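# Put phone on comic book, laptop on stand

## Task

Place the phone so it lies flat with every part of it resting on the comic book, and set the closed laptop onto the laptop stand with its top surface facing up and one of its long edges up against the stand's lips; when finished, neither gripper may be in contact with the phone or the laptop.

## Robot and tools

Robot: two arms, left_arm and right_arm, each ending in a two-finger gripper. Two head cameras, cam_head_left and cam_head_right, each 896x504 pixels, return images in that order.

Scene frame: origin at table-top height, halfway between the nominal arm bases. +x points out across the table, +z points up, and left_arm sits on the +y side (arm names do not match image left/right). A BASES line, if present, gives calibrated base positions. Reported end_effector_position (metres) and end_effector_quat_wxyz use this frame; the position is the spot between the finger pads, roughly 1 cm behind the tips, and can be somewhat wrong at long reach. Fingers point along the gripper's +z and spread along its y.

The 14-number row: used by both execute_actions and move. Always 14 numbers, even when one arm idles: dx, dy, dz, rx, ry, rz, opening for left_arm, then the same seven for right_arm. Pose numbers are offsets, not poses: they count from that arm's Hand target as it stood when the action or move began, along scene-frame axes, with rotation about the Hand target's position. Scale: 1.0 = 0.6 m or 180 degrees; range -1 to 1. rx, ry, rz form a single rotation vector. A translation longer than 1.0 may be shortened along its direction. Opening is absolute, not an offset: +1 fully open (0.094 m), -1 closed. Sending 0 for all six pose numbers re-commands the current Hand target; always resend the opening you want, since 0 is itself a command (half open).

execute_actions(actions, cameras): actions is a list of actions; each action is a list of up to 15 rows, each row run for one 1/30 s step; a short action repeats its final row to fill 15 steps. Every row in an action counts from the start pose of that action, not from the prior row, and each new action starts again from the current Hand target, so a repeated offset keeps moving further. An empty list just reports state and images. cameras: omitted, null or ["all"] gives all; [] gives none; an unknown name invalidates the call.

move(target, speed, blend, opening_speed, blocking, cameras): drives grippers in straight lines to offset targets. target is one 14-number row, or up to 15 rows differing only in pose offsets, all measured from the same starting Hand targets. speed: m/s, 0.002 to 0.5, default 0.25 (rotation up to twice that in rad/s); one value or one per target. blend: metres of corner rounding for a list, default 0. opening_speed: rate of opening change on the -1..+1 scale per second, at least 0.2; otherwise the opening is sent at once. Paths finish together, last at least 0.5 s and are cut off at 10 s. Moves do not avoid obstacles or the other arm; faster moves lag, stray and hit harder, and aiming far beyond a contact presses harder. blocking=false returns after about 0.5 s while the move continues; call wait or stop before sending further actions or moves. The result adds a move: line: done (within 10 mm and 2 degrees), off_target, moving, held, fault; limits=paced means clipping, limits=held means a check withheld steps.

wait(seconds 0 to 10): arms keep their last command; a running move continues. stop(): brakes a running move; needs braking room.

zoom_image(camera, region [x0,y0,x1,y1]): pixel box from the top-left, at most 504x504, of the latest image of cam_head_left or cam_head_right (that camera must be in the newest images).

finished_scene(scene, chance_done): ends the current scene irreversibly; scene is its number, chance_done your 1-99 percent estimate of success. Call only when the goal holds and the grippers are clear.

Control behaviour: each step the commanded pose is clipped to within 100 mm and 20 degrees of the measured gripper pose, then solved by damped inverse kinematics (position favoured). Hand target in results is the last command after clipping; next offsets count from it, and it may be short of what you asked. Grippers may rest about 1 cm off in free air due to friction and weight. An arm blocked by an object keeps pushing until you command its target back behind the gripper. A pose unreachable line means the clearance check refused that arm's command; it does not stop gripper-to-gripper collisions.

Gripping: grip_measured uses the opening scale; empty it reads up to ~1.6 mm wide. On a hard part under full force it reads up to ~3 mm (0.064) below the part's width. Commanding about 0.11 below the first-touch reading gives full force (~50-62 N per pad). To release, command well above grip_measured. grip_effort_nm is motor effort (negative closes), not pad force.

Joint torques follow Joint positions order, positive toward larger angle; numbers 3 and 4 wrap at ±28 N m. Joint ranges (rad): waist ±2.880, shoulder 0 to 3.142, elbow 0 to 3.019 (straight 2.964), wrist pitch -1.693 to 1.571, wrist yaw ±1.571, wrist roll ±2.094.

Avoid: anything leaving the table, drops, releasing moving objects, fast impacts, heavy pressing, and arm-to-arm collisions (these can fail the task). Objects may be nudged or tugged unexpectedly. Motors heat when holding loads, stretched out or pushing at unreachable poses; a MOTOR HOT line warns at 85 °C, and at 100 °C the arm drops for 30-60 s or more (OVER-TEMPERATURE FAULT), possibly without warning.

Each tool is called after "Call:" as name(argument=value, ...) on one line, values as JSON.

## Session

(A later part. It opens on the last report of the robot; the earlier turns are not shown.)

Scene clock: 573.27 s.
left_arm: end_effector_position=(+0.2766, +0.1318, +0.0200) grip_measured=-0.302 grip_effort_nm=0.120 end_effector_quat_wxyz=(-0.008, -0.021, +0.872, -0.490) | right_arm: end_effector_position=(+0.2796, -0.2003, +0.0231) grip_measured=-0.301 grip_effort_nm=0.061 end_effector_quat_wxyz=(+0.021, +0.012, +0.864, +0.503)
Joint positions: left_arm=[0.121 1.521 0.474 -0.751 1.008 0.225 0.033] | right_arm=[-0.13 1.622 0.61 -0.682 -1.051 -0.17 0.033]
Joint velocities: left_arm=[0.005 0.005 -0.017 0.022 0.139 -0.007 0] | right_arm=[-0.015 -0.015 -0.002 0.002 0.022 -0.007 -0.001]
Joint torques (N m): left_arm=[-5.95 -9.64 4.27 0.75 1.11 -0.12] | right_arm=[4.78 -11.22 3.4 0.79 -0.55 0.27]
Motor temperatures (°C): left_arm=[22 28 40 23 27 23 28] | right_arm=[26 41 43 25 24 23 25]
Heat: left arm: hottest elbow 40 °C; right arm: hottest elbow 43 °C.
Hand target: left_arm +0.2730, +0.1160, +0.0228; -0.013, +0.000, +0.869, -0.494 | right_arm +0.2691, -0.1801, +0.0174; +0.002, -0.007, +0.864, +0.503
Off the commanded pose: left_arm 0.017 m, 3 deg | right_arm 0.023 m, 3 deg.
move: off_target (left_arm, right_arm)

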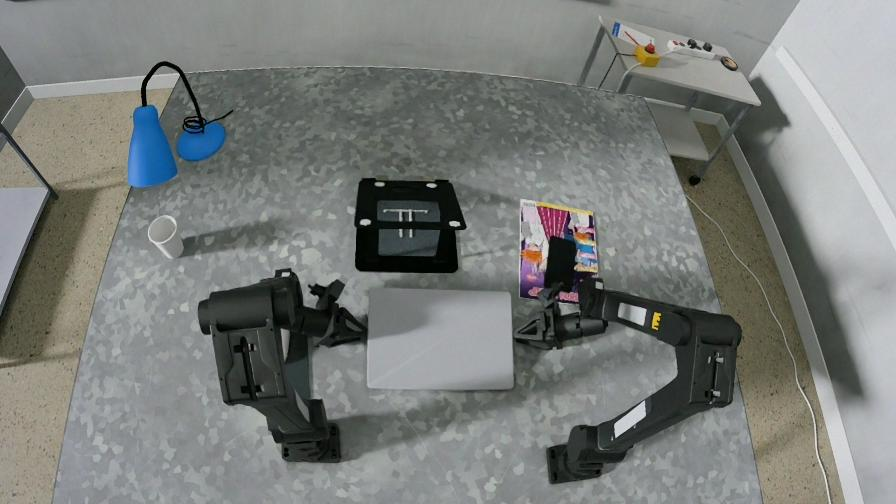

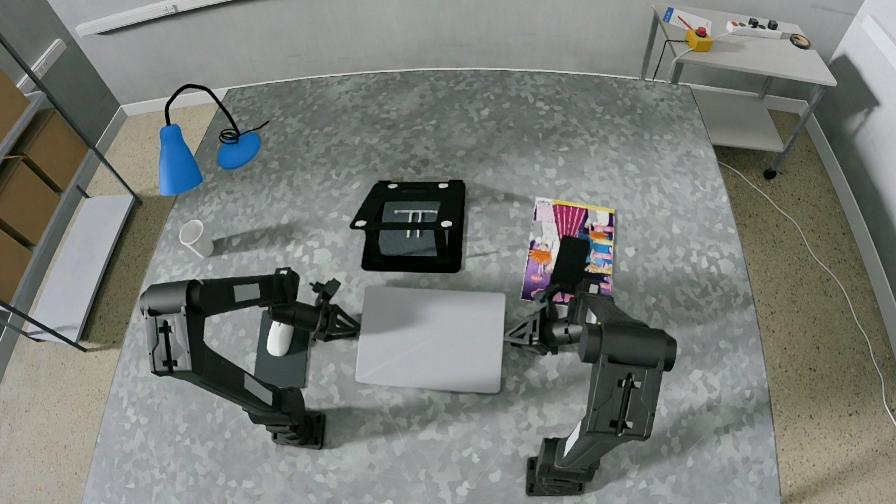

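Call:
move(target=[[0,-0.01,0.0,0,0,0,-0.55,0,0.01,0.0,0,0,0,-0.55]], speed=0.05, opening_speed=0.5)

Call:
zoom_image(camera="cam_head_left", region=[310, 280, 430, 400])

Call:
zoom_image(camera="cam_head_left", region=[480, 280, 600, 400])

Scene clock: 581.83 s.
left_arm: end_effector_position=(+0.2779, +0.1282, +0.0258) grip_measured=-0.548 grip_effort_nm=-0.076 end_effector_quat_wxyz=(-0.004, -0.026, +0.870, -0.493) | right_arm: end_effector_position=(+0.2812, -0.1973, +0.0233) grip_measured=-0.549 grip_effort_nm=-0.066 end_effector_quat_wxyz=(+0.022, +0.015, +0.865, +0.501)
Joint positions: left_arm=[0.109 1.493 0.467 -0.734 1.019 0.183 0.021] | right_arm=[-0.118 1.613 0.604 -0.65 -1.047 -0.13 0.021]
Joint velocities: left_arm=[-0.015 0.005 -0.012 -0.002 -0.037 0.007 -0.001] | right_arm=[-0.005 -0.015 0.002 -0.002 0.066 -0.022 0]
Joint torques (N m): left_arm=[-5.54 -8.18 4.52 1.28 0.81 -0.09] | right_arm=[5.3 -10.99 3.37 0.85 -0.73 0.18]
Motor temperatures (°C): left_arm=[22 28 39 23 28 23 28] | right_arm=[26 41 43 25 24 23 25]
Heat: left arm: hottest elbow 39 °C; right arm: hottest elbow 43 °C.
Hand target: left_arm +0.2732, +0.1101, +0.0230; -0.012, +0.000, +0.869, -0.494 | right_arm +0.2692, -0.1741, +0.0175; +0.002, -0.007, +0.864, +0.503
Off the commanded pose: left_arm 0.019 m, 3 deg | right_arm 0.027 m, 3 deg.
move: off_target (left_arm, right_arm)

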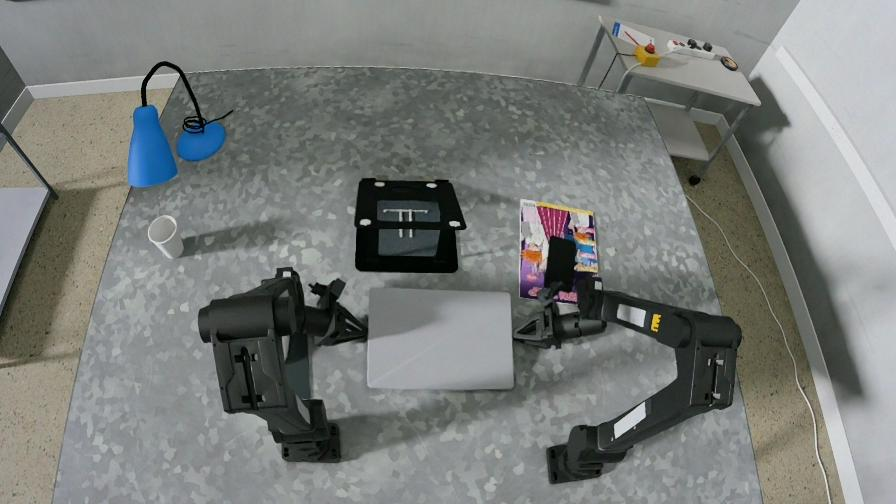

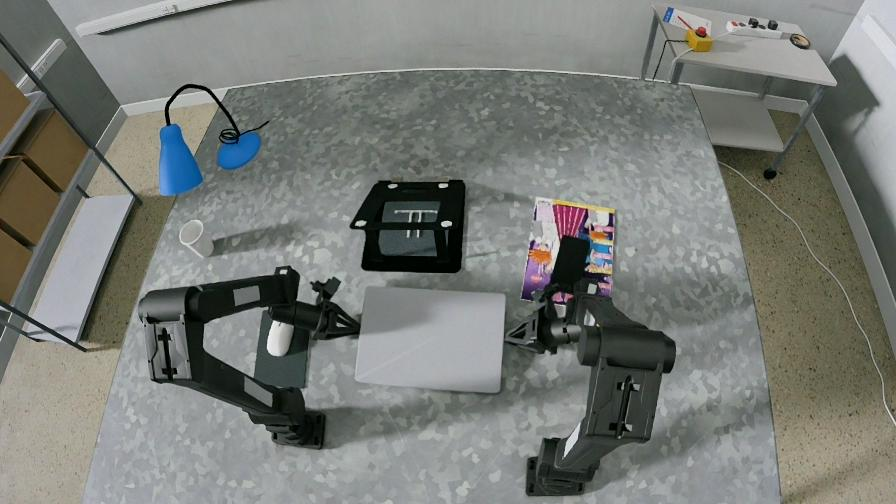

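Scaled by 4.200.

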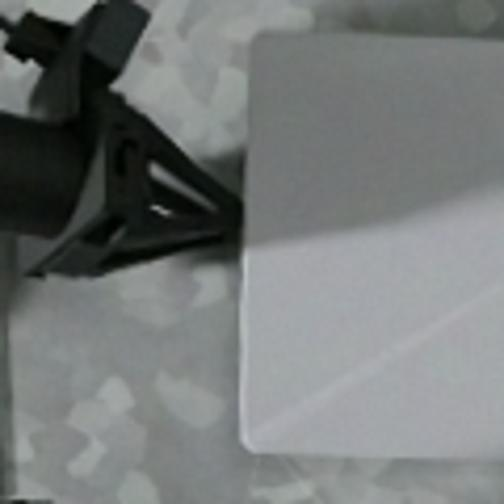

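Scaled by 4.200.

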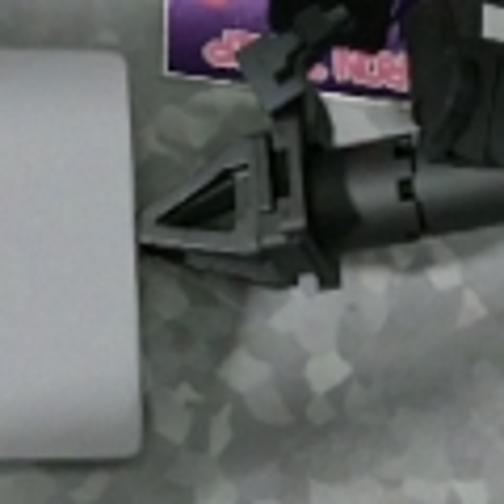

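Call:
move(target=[[0,0,0.0,0,0,0,-0.9,0,0.0,0.0,0,0,0,-0.9]], speed=0.05, opening_speed=0.5)

Call:
zoom_image(camera="cam_head_left", region=[310, 280, 430, 400])

Call:
zoom_image(camera="cam_head_right", region=[470, 280, 590, 400])

Scene clock: 591.80 s.
left_arm: end_effector_position=(+0.2797, +0.1190, +0.0238) grip_measured=-0.899 grip_effort_nm=-0.051 end_effector_quat_wxyz=(+0.000, -0.004, +0.873, -0.487) | right_arm: end_effector_position=(+0.2822, -0.1897, +0.0224) grip_measured=-0.899 grip_effort_nm=-0.046 end_effector_quat_wxyz=(+0.025, -0.001, +0.869, +0.494)
Joint positions: left_arm=[0.065 1.491 0.467 -0.69 1.011 0.165 0.005] | right_arm=[-0.088 1.608 0.604 -0.623 -1.033 -0.117 0.005]
Joint velocities: left_arm=[-0.005 -0.005 -0.017 -0.017 0.007 -0.007 -0.003] | right_arm=[-0.015 -0.005 -0.002 -0.002 -0.066 -0.081 0]
Joint torques (N m): left_arm=[-3.96 -8.82 4.56 0.34 1.06 -0.07] | right_arm=[3.37 -10.58 3.44 0.21 -1.21 0.11]
Motor temperatures (°C): left_arm=[22 28 38 23 28 23 28] | right_arm=[26 40 42 25 25 23 25]
Heat: left arm: hottest elbow 38 °C; right arm: hottest elbow 42 °C.
Hand target: left_arm +0.2732, +0.1101, +0.0229; -0.012, +0.000, +0.869, -0.494 | right_arm +0.2690, -0.1742, +0.0174; +0.002, -0.007, +0.864, +0.504
Off the commanded pose: left_arm 0.011 m, 2 deg | right_arm 0.021 m, 3 deg.
move: off_target (left_arm, right_arm)

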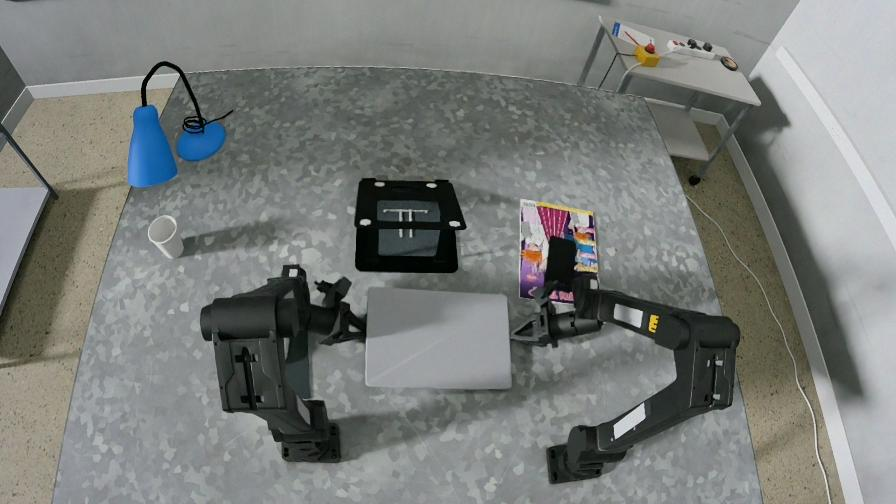

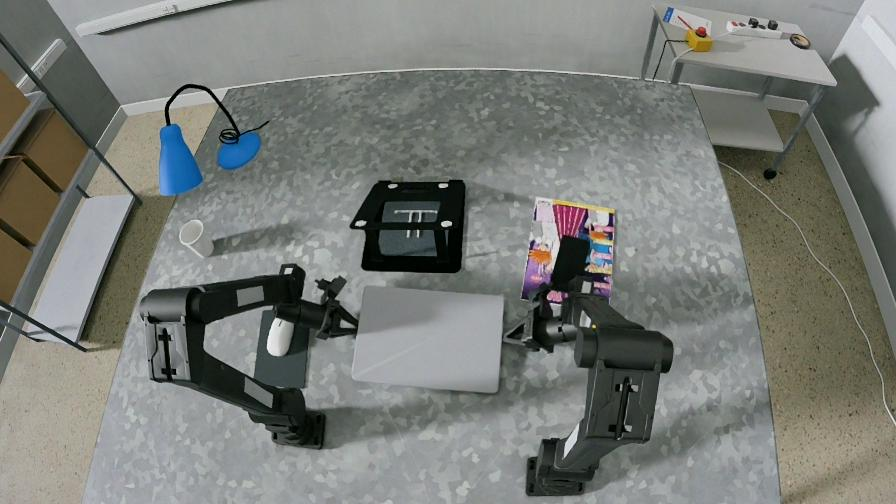

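Scaled by 4.200.

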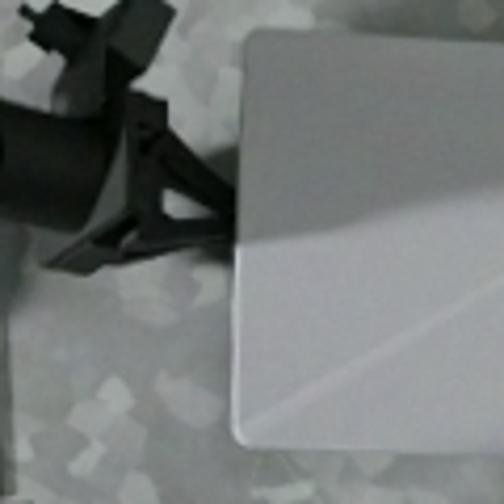

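Scaled by 4.200.

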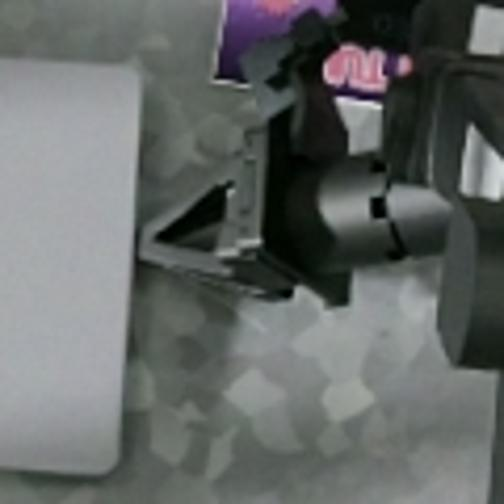

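Call:
execute_actions(actions=[])

Call:
zoom_image(camera="cam_head_left", region=[300, 170, 620, 410])

Scene clock: 603.67 s.
left_arm: end_effector_position=(+0.2797, +0.1190, +0.0238) grip_measured=-0.899 grip_effort_nm=-0.051 end_effector_quat_wxyz=(+0.000, -0.004, +0.873, -0.487) | right_arm: end_effector_position=(+0.2822, -0.1897, +0.0224) grip_measured=-0.899 grip_effort_nm=-0.042 end_effector_quat_wxyz=(+0.025, -0.001, +0.869, +0.494)
Joint positions: left_arm=[0.065 1.491 0.467 -0.69 1.011 0.164 0.005] | right_arm=[-0.088 1.608 0.604 -0.623 -1.033 -0.116 0.005]
Joint velocities: left_arm=[-0.005 -0.024 0.012 -0.017 -0.037 0.037 0] | right_arm=[-0.005 -0.005 -0.002 -0.002 0.037 -0.081 0]
Joint torques (N m): left_arm=[-4.01 -7.77 4.16 0.31 1.1 -0.03] | right_arm=[3.37 -10.58 3.45 0.23 -1.22 0.16]
Motor temperatures (°C): left_arm=[22 28 37 23 28 23 28] | right_arm=[26 40 41 25 26 23 25]
Heat: left arm: hottest elbow 37 °C; right arm: hottest elbow 41 °C.
Hand target: left_arm +0.2731, +0.1101, +0.0229; -0.012, +0.000, +0.869, -0.494 | right_arm +0.2690, -0.1742, +0.0174; +0.002, -0.007, +0.864, +0.504
Tool commands: left_gripper/opening=-0.9 right_gripper/opening=-0.9
Off the commanded pose: left_arm 0.011 m, 2 deg | right_arm 0.021 m, 3 deg.

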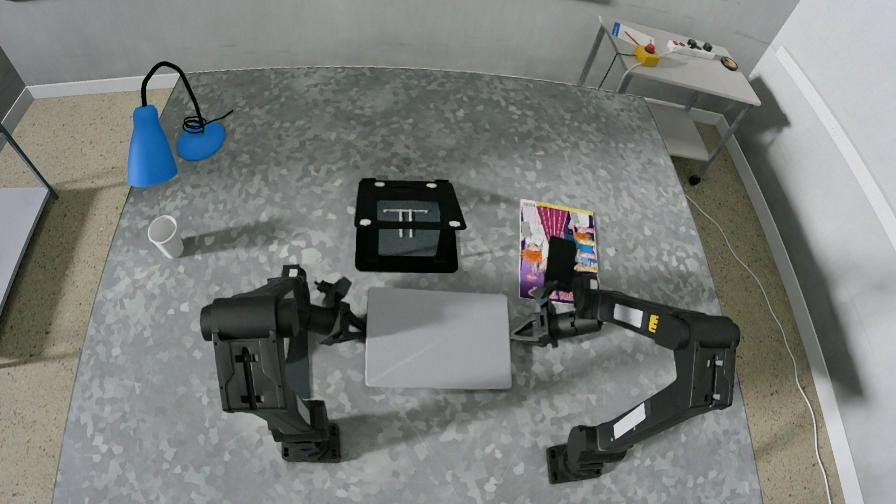

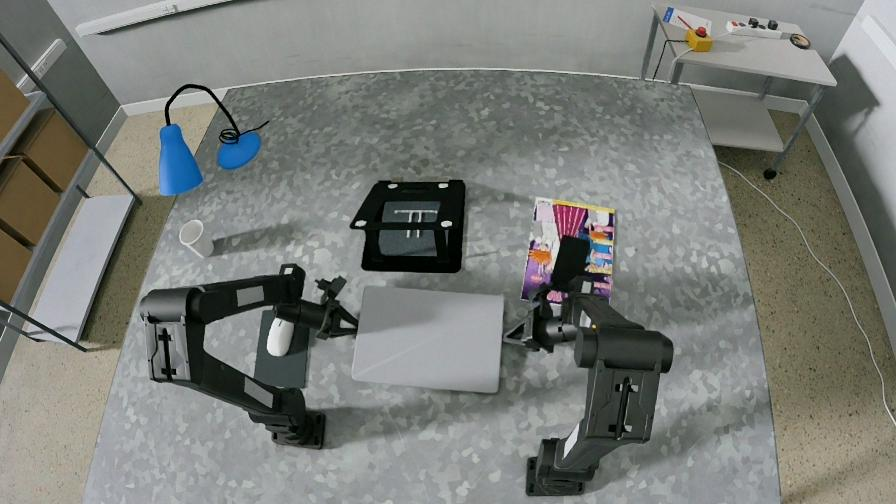

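Scaled by 1.575.

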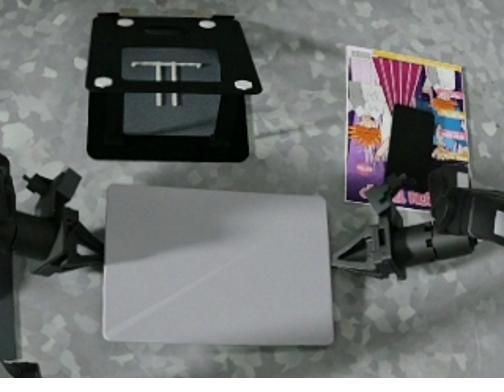

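Call:
move(target=[0, 0.08, 0.02, 0, 0, 0, 0.1, 0.01, -0.08, 0.03, 0, 0, 0, 0.1], speed=0.1)

Call:
zoom_image(camera="cam_head_left", region=[280, 250, 620, 410])

Scene clock: 621.37 s.
left_arm: end_effector_position=(+0.2575, +0.1507, +0.0314) grip_measured=+0.098 grip_effort_nm=0.134 end_effector_quat_wxyz=(-0.024, -0.002, +0.868, -0.496) | right_arm: end_effector_position=(+0.2628, -0.2167, +0.0364) grip_measured=+0.099 grip_effort_nm=0.061 end_effector_quat_wxyz=(+0.001, -0.007, +0.864, +0.504)
Joint positions: left_arm=[0.211 1.527 0.5 -0.993 0.974 0.476 0.052] | right_arm=[-0.189 1.611 0.641 -0.924 -1.025 -0.383 0.052]
Joint velocities: left_arm=[0.005 -0.015 -0.012 -0.007 0.022 -0.007 0] | right_arm=[-0.005 0.015 -0.007 -0.007 -0.007 -0.037 -0.001]
Joint torques (N m): left_arm=[-0.91 -7.94 7.91 -0.85 0.31 0.14] | right_arm=[-0.15 -9.76 6.95 -0.68 -0.41 0.03]
Motor temperatures (°C): left_arm=[22 28 37 23 29 23 27] | right_arm=[26 39 40 25 26 23 25]
Heat: left arm: hottest elbow 37 °C; right arm: hottest elbow 40 °C.
Hand target: left_arm +0.2729, +0.1579, +0.0344; -0.014, +0.000, +0.869, -0.494 | right_arm +0.2758, -0.2221, +0.0354; +0.003, -0.006, +0.864, +0.503
Off the commanded pose: left_arm 0.018 m, 1 deg | right_arm 0.013 m, 0 deg.
move: off_target (left_arm, right_arm)

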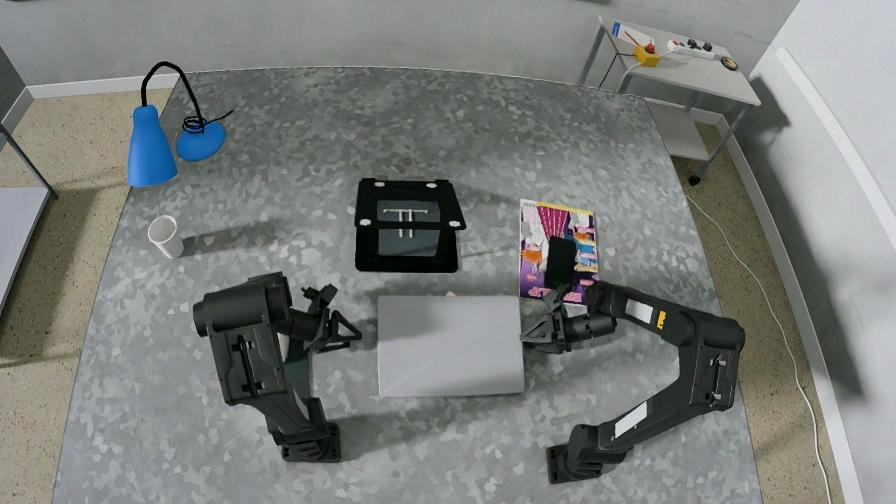

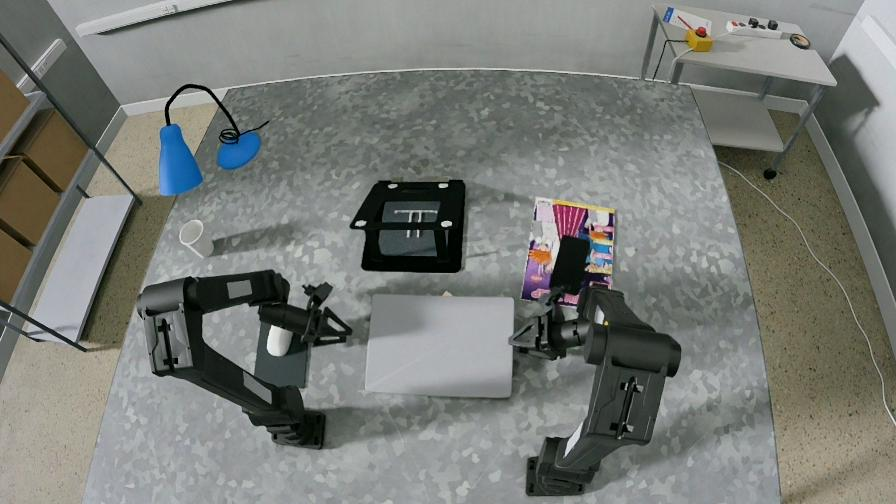

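Scaled by 1.482.

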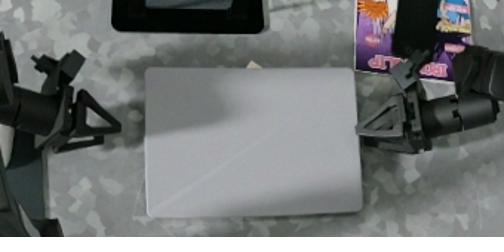

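Call:
zoom_image(camera="cam_head_left", region=[490, 280, 620, 370])

Call:
zoom_image(camera="cam_head_right", region=[270, 280, 400, 370])

Scaled by 3.877.

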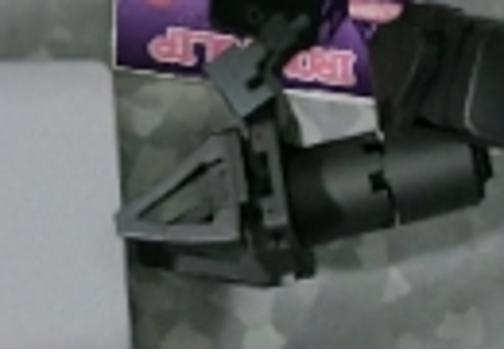

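Scaled by 3.877.

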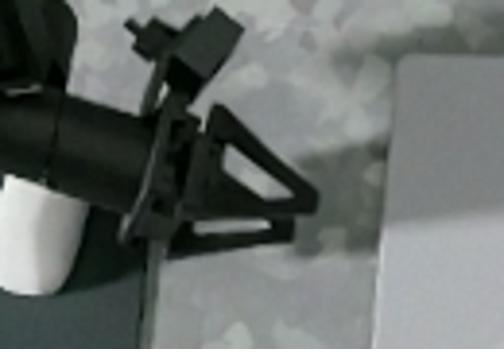

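Call:
move(target=[0.02, -0.085, -0.03, 0, 0, 0, 0.1, 0.01, 0.06, -0.035, 0, 0, 0, 0.1], speed=0.08)

Call:
zoom_image(camera="cam_head_left", region=[320, 270, 580, 400])

Call:
zoom_image(camera="cam_head_right", region=[310, 270, 570, 400])

Scene clock: 630.00 s.
left_arm: end_effector_position=(+0.2923, +0.1101, +0.0270) grip_measured=+0.098 grip_effort_nm=0.129 end_effector_quat_wxyz=(-0.007, -0.007, +0.863, -0.504) | right_arm: end_effector_position=(+0.2873, -0.1907, +0.0311) grip_measured=+0.099 grip_effort_nm=0.066 end_effector_quat_wxyz=(+0.018, -0.006, +0.861, +0.509)
Joint positions: left_arm=[0.039 1.528 0.5 -0.673 1.053 0.128 0.052] | right_arm=[-0.099 1.624 0.641 -0.706 -1.065 -0.179 0.052]
Joint velocities: left_arm=[-0.015 0.005 -0.002 0.007 -0.037 0.022 -0.001] | right_arm=[-0.015 -0.015 -0.007 -0.017 -0.022 0.022 -0.001]
Joint torques (N m): left_arm=[-2.2 -8.23 3.77 1.32 -0.36 0.06] | right_arm=[1.67 -9 3.99 0.84 -0.01 0.11]
Motor temperatures (°C): left_arm=[22 27 37 23 28 23 27] | right_arm=[26 39 40 25 26 23 25]
Heat: left arm: hottest elbow 37 °C; right arm: hottest elbow 40 °C.
Hand target: left_arm +0.2853, +0.1070, +0.0171; -0.012, +0.000, +0.869, -0.494 | right_arm +0.2809, -0.1862, +0.0142; +0.002, -0.007, +0.864, +0.503
Off the commanded pose: left_arm 0.013 m, 2 deg | right_arm 0.018 m, 2 deg.
move: off_target (left_arm, right_arm)

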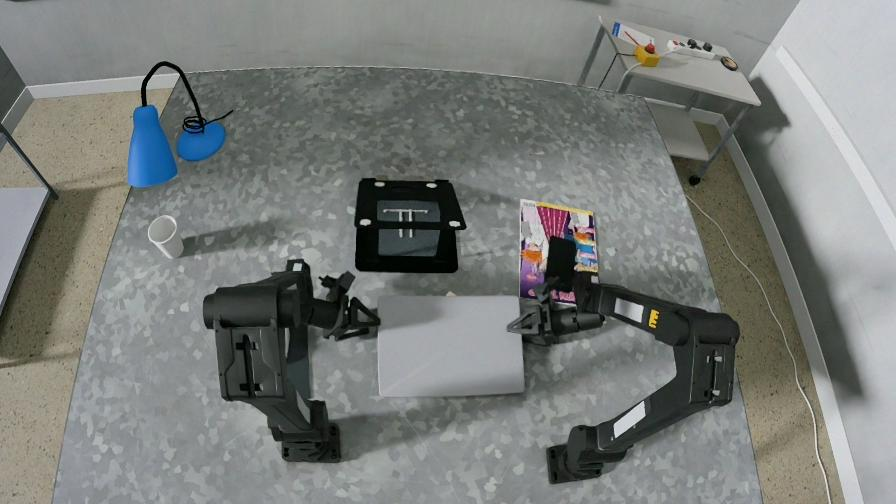

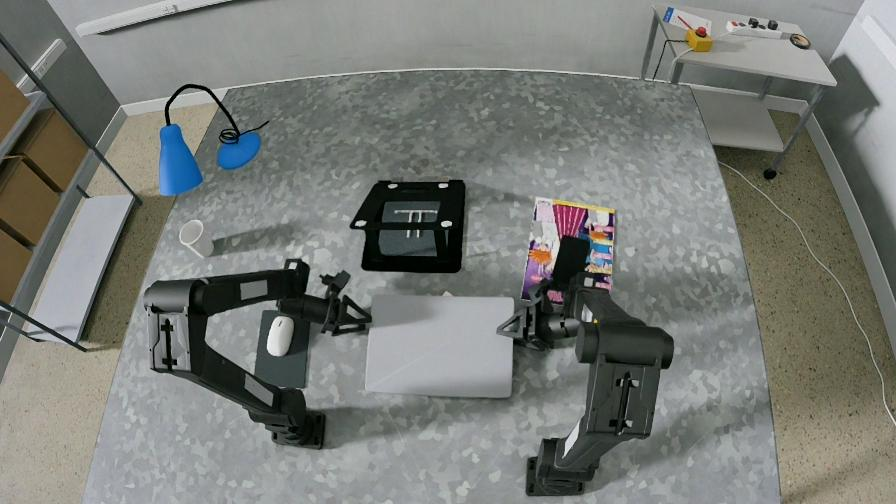

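Scaled by 1.938.

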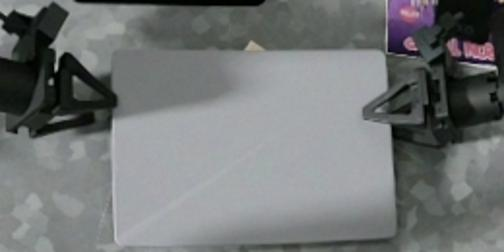

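Scaled by 1.938.

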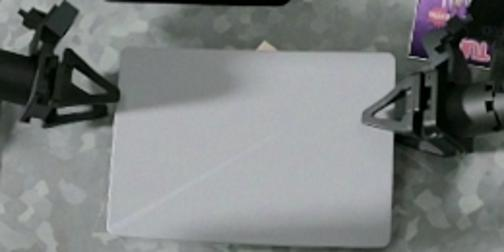

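Call:
move(target=[-0.01, -0.045, -0.015, 0, 0, 0, 0.1, -0.01, 0.02, -0.02, 0, 0, 0, 0.1], speed=0.08)

Call:
zoom_image(camera="cam_head_left", region=[320, 270, 580, 400])

Call:
zoom_image(camera="cam_head_right", region=[310, 270, 570, 400])

Scene clock: 634.33 s.
left_arm: end_effector_position=(+0.2982, +0.0860, +0.0270) grip_measured=+0.098 grip_effort_nm=0.134 end_effector_quat_wxyz=(+0.013, -0.001, +0.861, -0.509) | right_arm: end_effector_position=(+0.2929, -0.1817, +0.0304) grip_measured=+0.099 grip_effort_nm=0.071 end_effector_quat_wxyz=(+0.032, -0.009, +0.855, +0.517)
Joint positions: left_arm=[-0.05 1.498 0.457 -0.442 1.066 -0.075 0.052] | right_arm=[-0.075 1.624 0.626 -0.606 -1.089 -0.11 0.052]
Joint velocities: left_arm=[-0.005 0.005 0.007 0.007 0.007 -0.051 -0.001] | right_arm=[-0.005 0.015 -0.022 0.002 0.022 0.022 0]
Joint torques (N m): left_arm=[-3.66 -6.89 2.52 0.88 -0.72 -0.01] | right_arm=[2.32 -8.29 2.56 1.03 0.67 0.07]
Motor temperatures (°C): left_arm=[22 27 37 23 28 23 27] | right_arm=[26 39 40 25 25 23 25]
Heat: left arm: hottest elbow 37 °C; right arm: hottest elbow 40 °C.
Hand target: left_arm +0.2794, +0.0802, +0.0086; -0.011, -0.001, +0.869, -0.494 | right_arm +0.2747, -0.1742, +0.0024; +0.002, -0.007, +0.864, +0.503
Off the commanded pose: left_arm 0.027 m, 3 deg | right_arm 0.034 m, 4 deg.
move: off_target (left_arm, right_arm)

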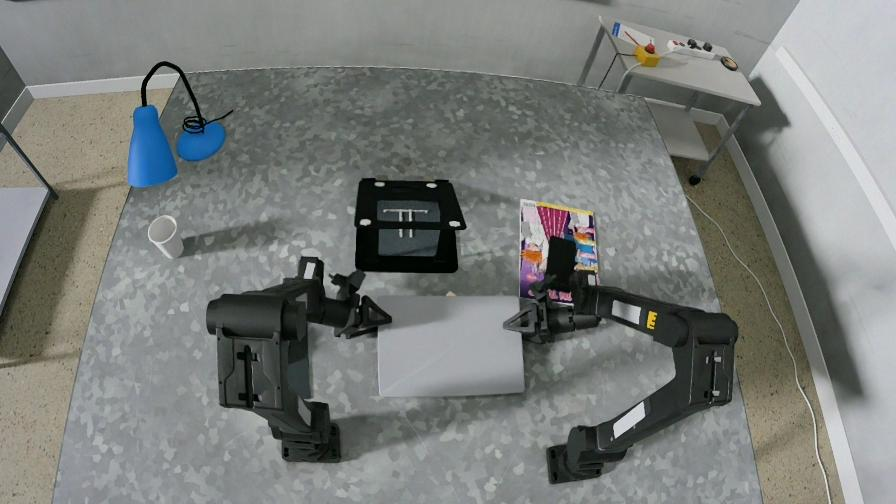

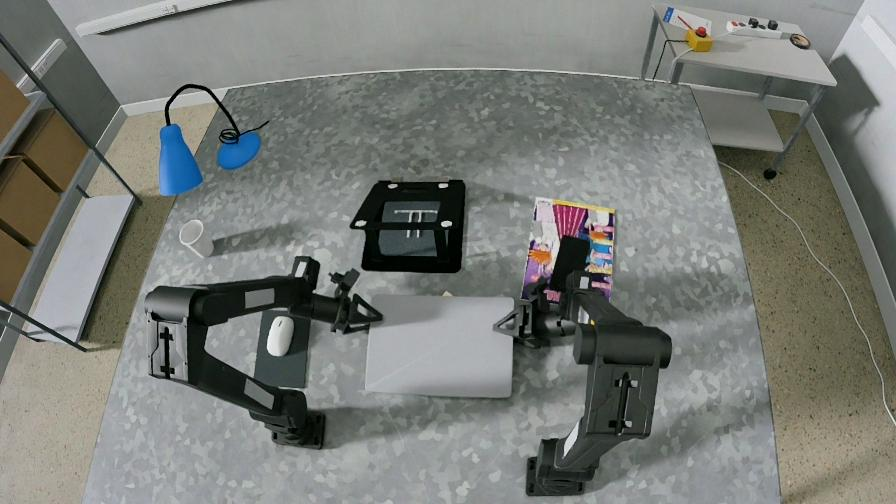

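Scaled by 1.938.

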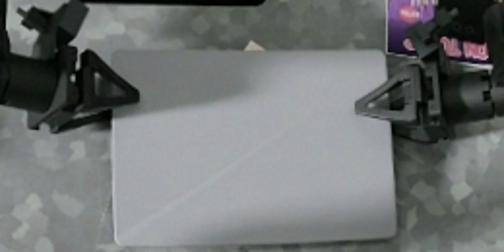

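Scaled by 1.938.

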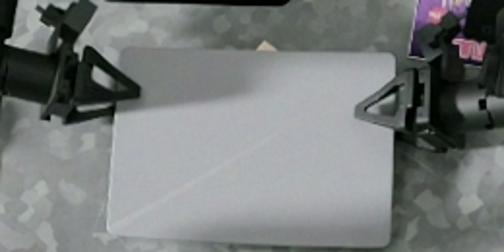

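Call:
move(target=[0, -0.02, 0, 0, 0, 0, -0.75, 0, 0.02, 0, 0, 0, 0, -0.75], speed=0.08, opening_speed=0.6)

Call:
zoom_image(camera="cam_head_left", region=[320, 270, 580, 400])

Call:
zoom_image(camera="cam_head_right", region=[310, 270, 570, 400])

Scene clock: 638.73 s.
left_arm: end_effector_position=(+0.3003, +0.0752, +0.0301) grip_measured=-0.477 grip_effort_nm=-1.004 end_effector_quat_wxyz=(+0.022, +0.005, +0.858, -0.514) | right_arm: end_effector_position=(+0.2921, -0.1709, +0.0259) grip_measured=-0.312 grip_effort_nm=-1.038 end_effector_quat_wxyz=(+0.036, -0.015, +0.856, +0.516)
Joint positions: left_arm=[-0.087 1.484 0.443 -0.353 1.071 -0.151 0.025] | right_arm=[-0.04 1.624 0.605 -0.516 -1.087 -0.047 0.032]
Joint velocities: left_arm=[0.005 0.015 0.002 0.002 0.007 0.007 0] | right_arm=[-0.005 -0.005 -0.002 -0.007 0.022 -0.037 0.001]
Joint torques (N m): left_arm=[-3.9 -6.42 2.71 0.75 -1.09 -0.11] | right_arm=[2.73 -8.82 2.96 0.59 0.56 0.24]
Motor temperatures (°C): left_arm=[22 27 36 23 28 23 27] | right_arm=[26 38 40 25 25 23 25]
Heat: left arm: hottest elbow 36 °C; right arm: hottest elbow 40 °C.
Hand target: left_arm +0.2795, +0.0682, +0.0088; -0.011, -0.001, +0.869, -0.495 | right_arm +0.2745, -0.1623, +0.0023; +0.001, -0.007, +0.864, +0.504
Off the commanded pose: left_arm 0.031 m, 5 deg | right_arm 0.031 m, 4 deg.
move: off_target (left_arm, right_arm)

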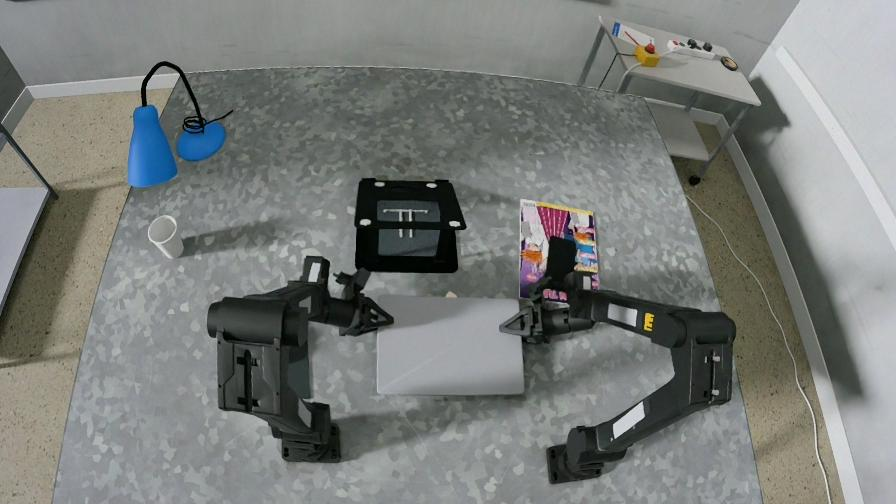

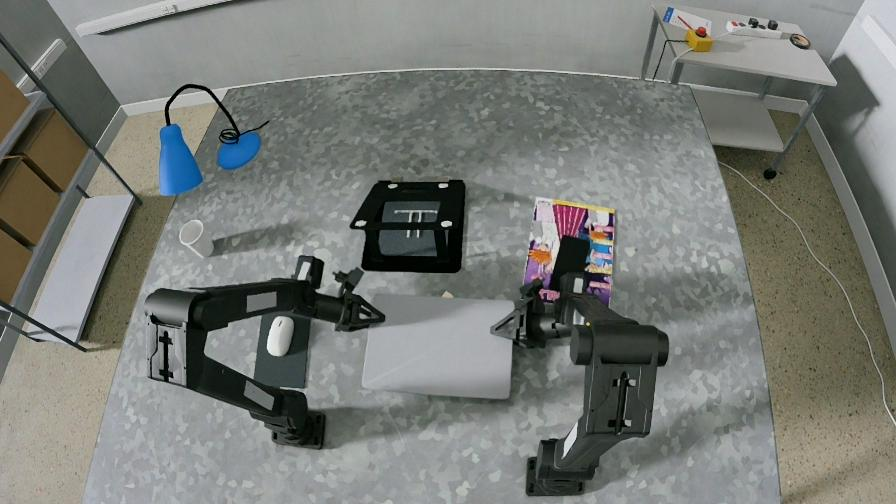

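Scaled by 1.938.

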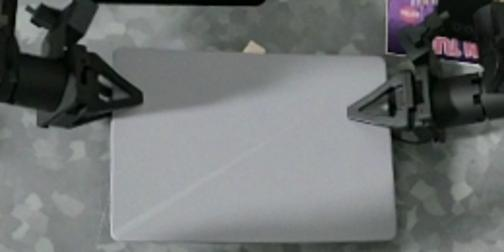

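Scaled by 1.938.

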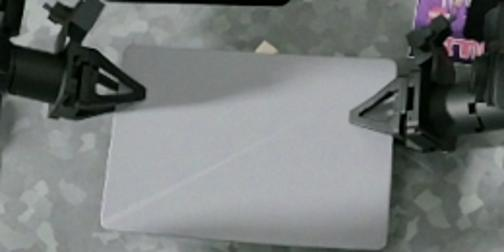

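Call:
move(target=[0.02, -0.01, 0.085, 0, 0, 0, -0.85, 0.02, 0.01, 0.02, 0, 0, 0, -0.85], speed=0.06)

Call:
zoom_image(camera="cam_head_left", region=[320, 270, 580, 400])

Call:
zoom_image(camera="cam_head_right", region=[310, 270, 570, 400])

Scene clock: 643.57 s.
left_arm: end_effector_position=(+0.2878, +0.0793, +0.0399) grip_measured=-0.478 grip_effort_nm=-1.009 end_effector_quat_wxyz=(-0.001, -0.015, +0.872, -0.489) | right_arm: end_effector_position=(+0.2897, -0.1669, +0.0247) grip_measured=-0.302 grip_effort_nm=-1.048 end_effector_quat_wxyz=(+0.028, -0.014, +0.853, +0.521)
Joint positions: left_arm=[-0.092 1.4 0.443 -0.487 1.017 -0.168 0.025] | right_arm=[-0.03 1.633 0.605 -0.516 -1.097 -0.041 0.033]
Joint velocities: left_arm=[-0.005 -0.015 -0.002 0.002 -0.007 0.051 0] | right_arm=[-0.005 -0.005 0.002 -0.012 0.007 -0.022 0]
Joint torques (N m): left_arm=[-4.78 -11.4 9.16 -0.8 0.99 -0.29] | right_arm=[3.49 -10.7 5.16 0.32 0.86 0.54]
Motor temperatures (°C): left_arm=[22 27 36 23 28 23 28] | right_arm=[26 38 40 25 25 23 26]
Heat: left arm: hottest elbow 36 °C; right arm: hottest elbow 40 °C.
Hand target: left_arm +0.2916, +0.0625, +0.0594; -0.011, -0.001, +0.869, -0.495 | right_arm +0.2866, -0.1562, +0.0139; +0.001, -0.008, +0.864, +0.504
Off the commanded pose: left_arm 0.026 m, 2 deg | right_arm 0.015 m, 4 deg.
move: off_target (left_arm, right_arm)

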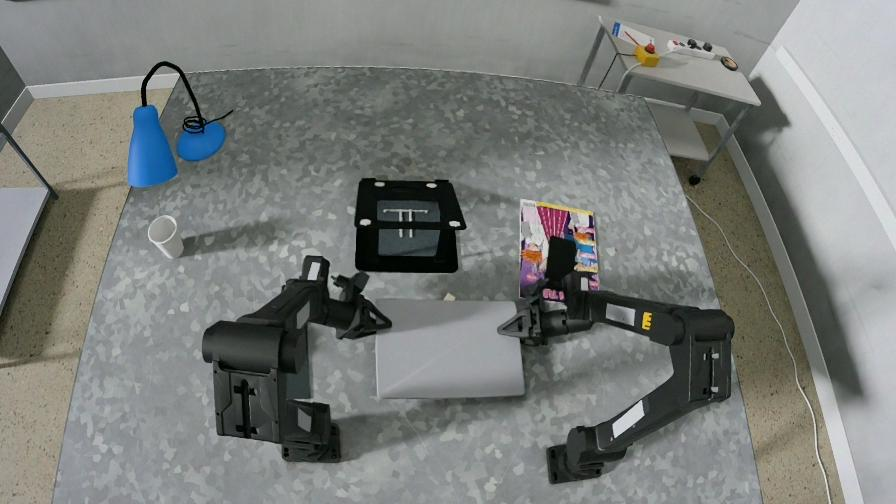

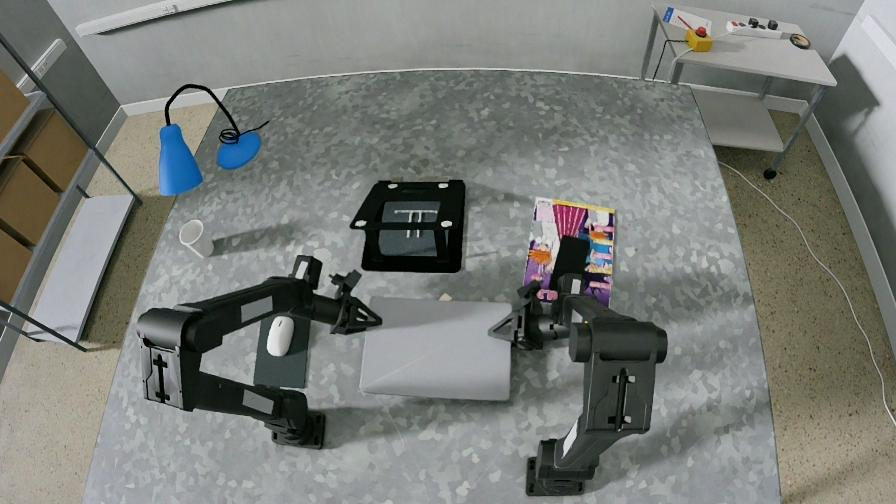

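Scaled by 1.938.

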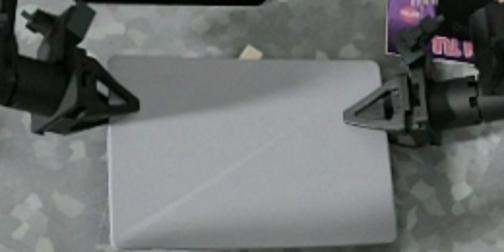

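Scaled by 1.938.

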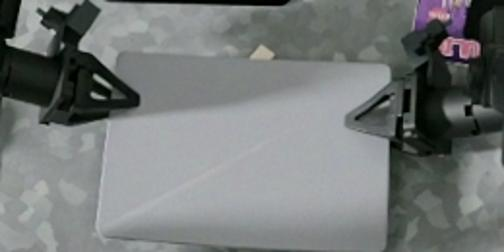

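Call:
move(target=[0, -0.01, 0.05, 0, 0, 0, -0.9, 0, 0.02, 0.07, 0, 0, 0, -0.9], speed=0.06)

Call:
zoom_image(camera="cam_head_left", region=[320, 270, 580, 400])

Call:
zoom_image(camera="cam_head_right", region=[310, 270, 570, 400])

Scene clock: 649.83 s.
left_arm: end_effector_position=(+0.2797, +0.0813, +0.0591) grip_measured=-0.476 grip_effort_nm=-1.009 end_effector_quat_wxyz=(-0.010, -0.032, +0.876, -0.482) | right_arm: end_effector_position=(+0.2830, -0.1638, +0.0439) grip_measured=-0.286 grip_effort_nm=-1.048 end_effector_quat_wxyz=(+0.012, +0.001, +0.857, +0.515)
Joint positions: left_arm=[-0.092 1.301 0.443 -0.587 1.001 -0.206 0.025] | right_arm=[-0.016 1.558 0.605 -0.593 -1.081 0.006 0.034]
Joint velocities: left_arm=[0.005 -0.005 -0.012 0.007 -0.051 -0.081 0] | right_arm=[-0.005 -0.005 0.007 0.002 -0.007 -0.037 0]
Joint torques (N m): left_arm=[-7.24 -10.7 12.53 -0.94 1.53 -0.27] | right_arm=[4.95 -14.33 6.74 0.17 0.27 0.74]
Motor temperatures (°C): left_arm=[22 27 36 23 29 24 28] | right_arm=[26 38 40 25 26 23 26]
Heat: left arm: hottest elbow 36 °C; right arm: hottest elbow 40 °C.
Hand target: left_arm +0.2917, +0.0567, +0.0893; -0.011, -0.001, +0.869, -0.495 | right_arm +0.2874, -0.1435, +0.0558; +0.001, -0.008, +0.864, +0.504
Off the commanded pose: left_arm 0.041 m, 4 deg | right_arm 0.023 m, 2 deg.
move: off_target (left_arm, right_arm)

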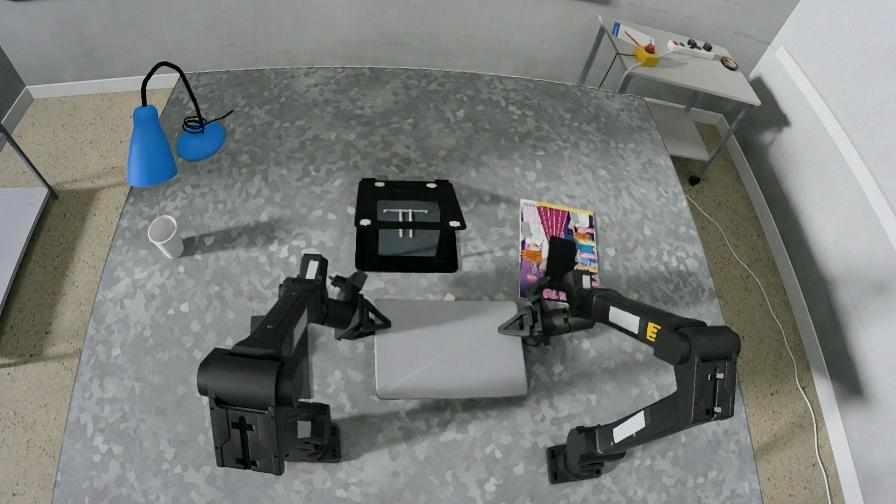

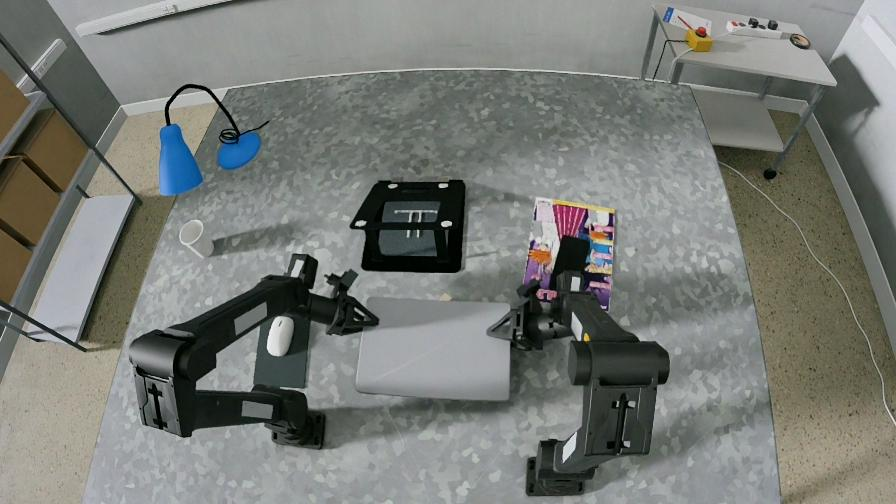

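Scaled by 1.938.

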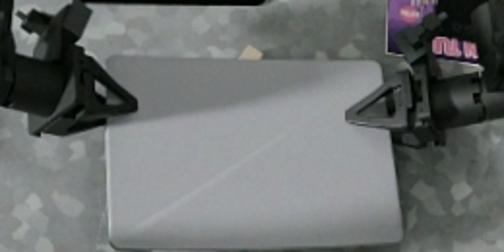

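Scaled by 1.938.

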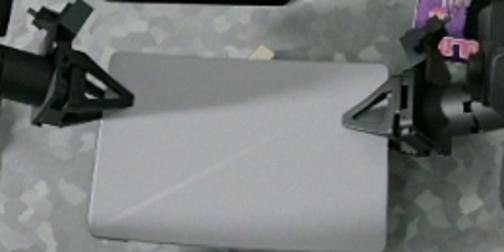

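Call:
move(target=[0, 0.02, 0.0, -0.05, 0, 0, -0.9, 0, -0.01, 0.03, 0.05, 0, 0, -0.9], speed=0.06)

Call:
zoom_image(camera="cam_head_left", region=[320, 270, 580, 400])

Call:
zoom_image(camera="cam_head_right", region=[310, 270, 570, 400])

Scene clock: 658.53 s.
left_arm: end_effector_position=(+0.2773, +0.0841, +0.0664) grip_measured=-0.511 grip_effort_nm=-1.004 end_effector_quat_wxyz=(-0.008, -0.019, +0.842, -0.540) | right_arm: end_effector_position=(+0.2783, -0.1631, +0.0608) grip_measured=-0.399 grip_effort_nm=-1.004 end_effector_quat_wxyz=(+0.013, -0.002, +0.828, +0.560)
Joint positions: left_arm=[-0.036 1.359 0.443 -0.622 1.14 -0.074 0.023] | right_arm=[-0.04 1.558 0.605 -0.651 -1.189 -0.061 0.028]
Joint velocities: left_arm=[0.015 -0.005 0.007 0.002 0.007 -0.007 0] | right_arm=[-0.015 -0.015 0.002 0.002 -0.007 0.022 -0.001]
Joint torques (N m): left_arm=[-4.72 -8.76 11.33 -0.55 2.52 -0.14] | right_arm=[3.49 -12.1 7.57 -0.2 -1.37 0.48]
Motor temperatures (°C): left_arm=[22 27 37 23 31 24 28] | right_arm=[26 39 40 25 26 24 26]
Heat: left arm: hottest elbow 37 °C; right arm: hottest elbow 40 °C.
Hand target: left_arm +0.2913, +0.0685, +0.0892; -0.012, +0.001, +0.828, -0.561 | right_arm +0.2877, -0.1497, +0.0739; +0.003, -0.007, +0.822, +0.570
Off the commanded pose: left_arm 0.031 m, 4 deg | right_arm 0.021 m, 2 deg.
move: off_target (left_arm, right_arm)

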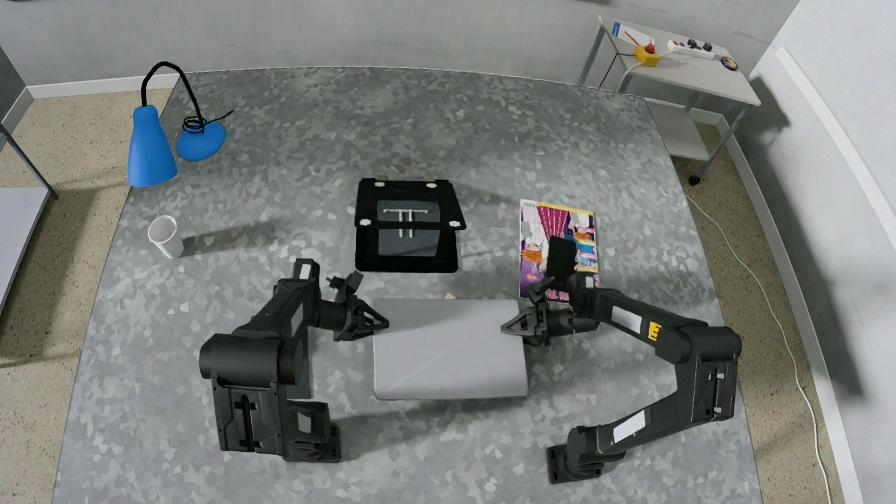

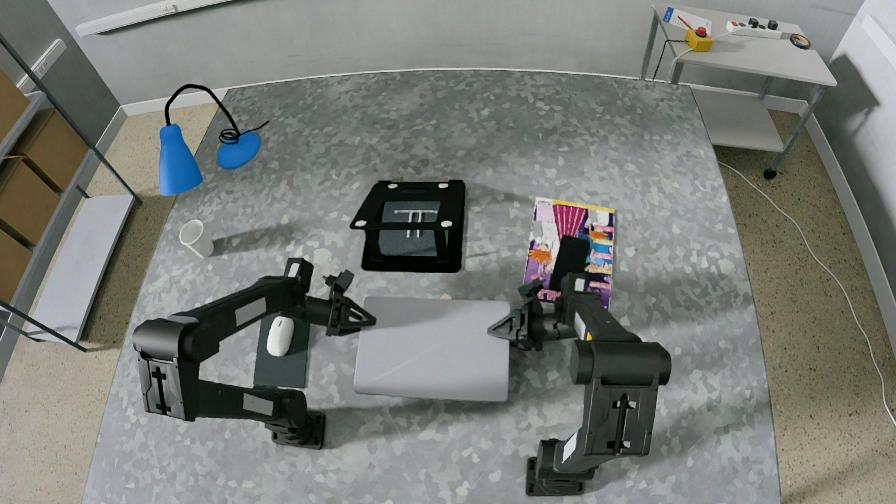

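Scaled by 1.938.

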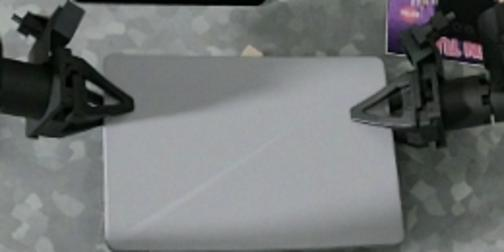

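Scaled by 1.938.

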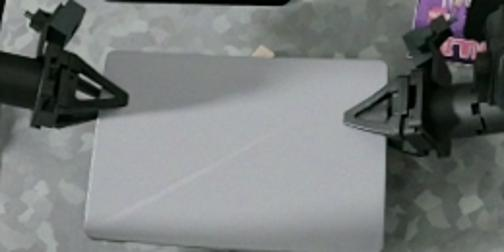

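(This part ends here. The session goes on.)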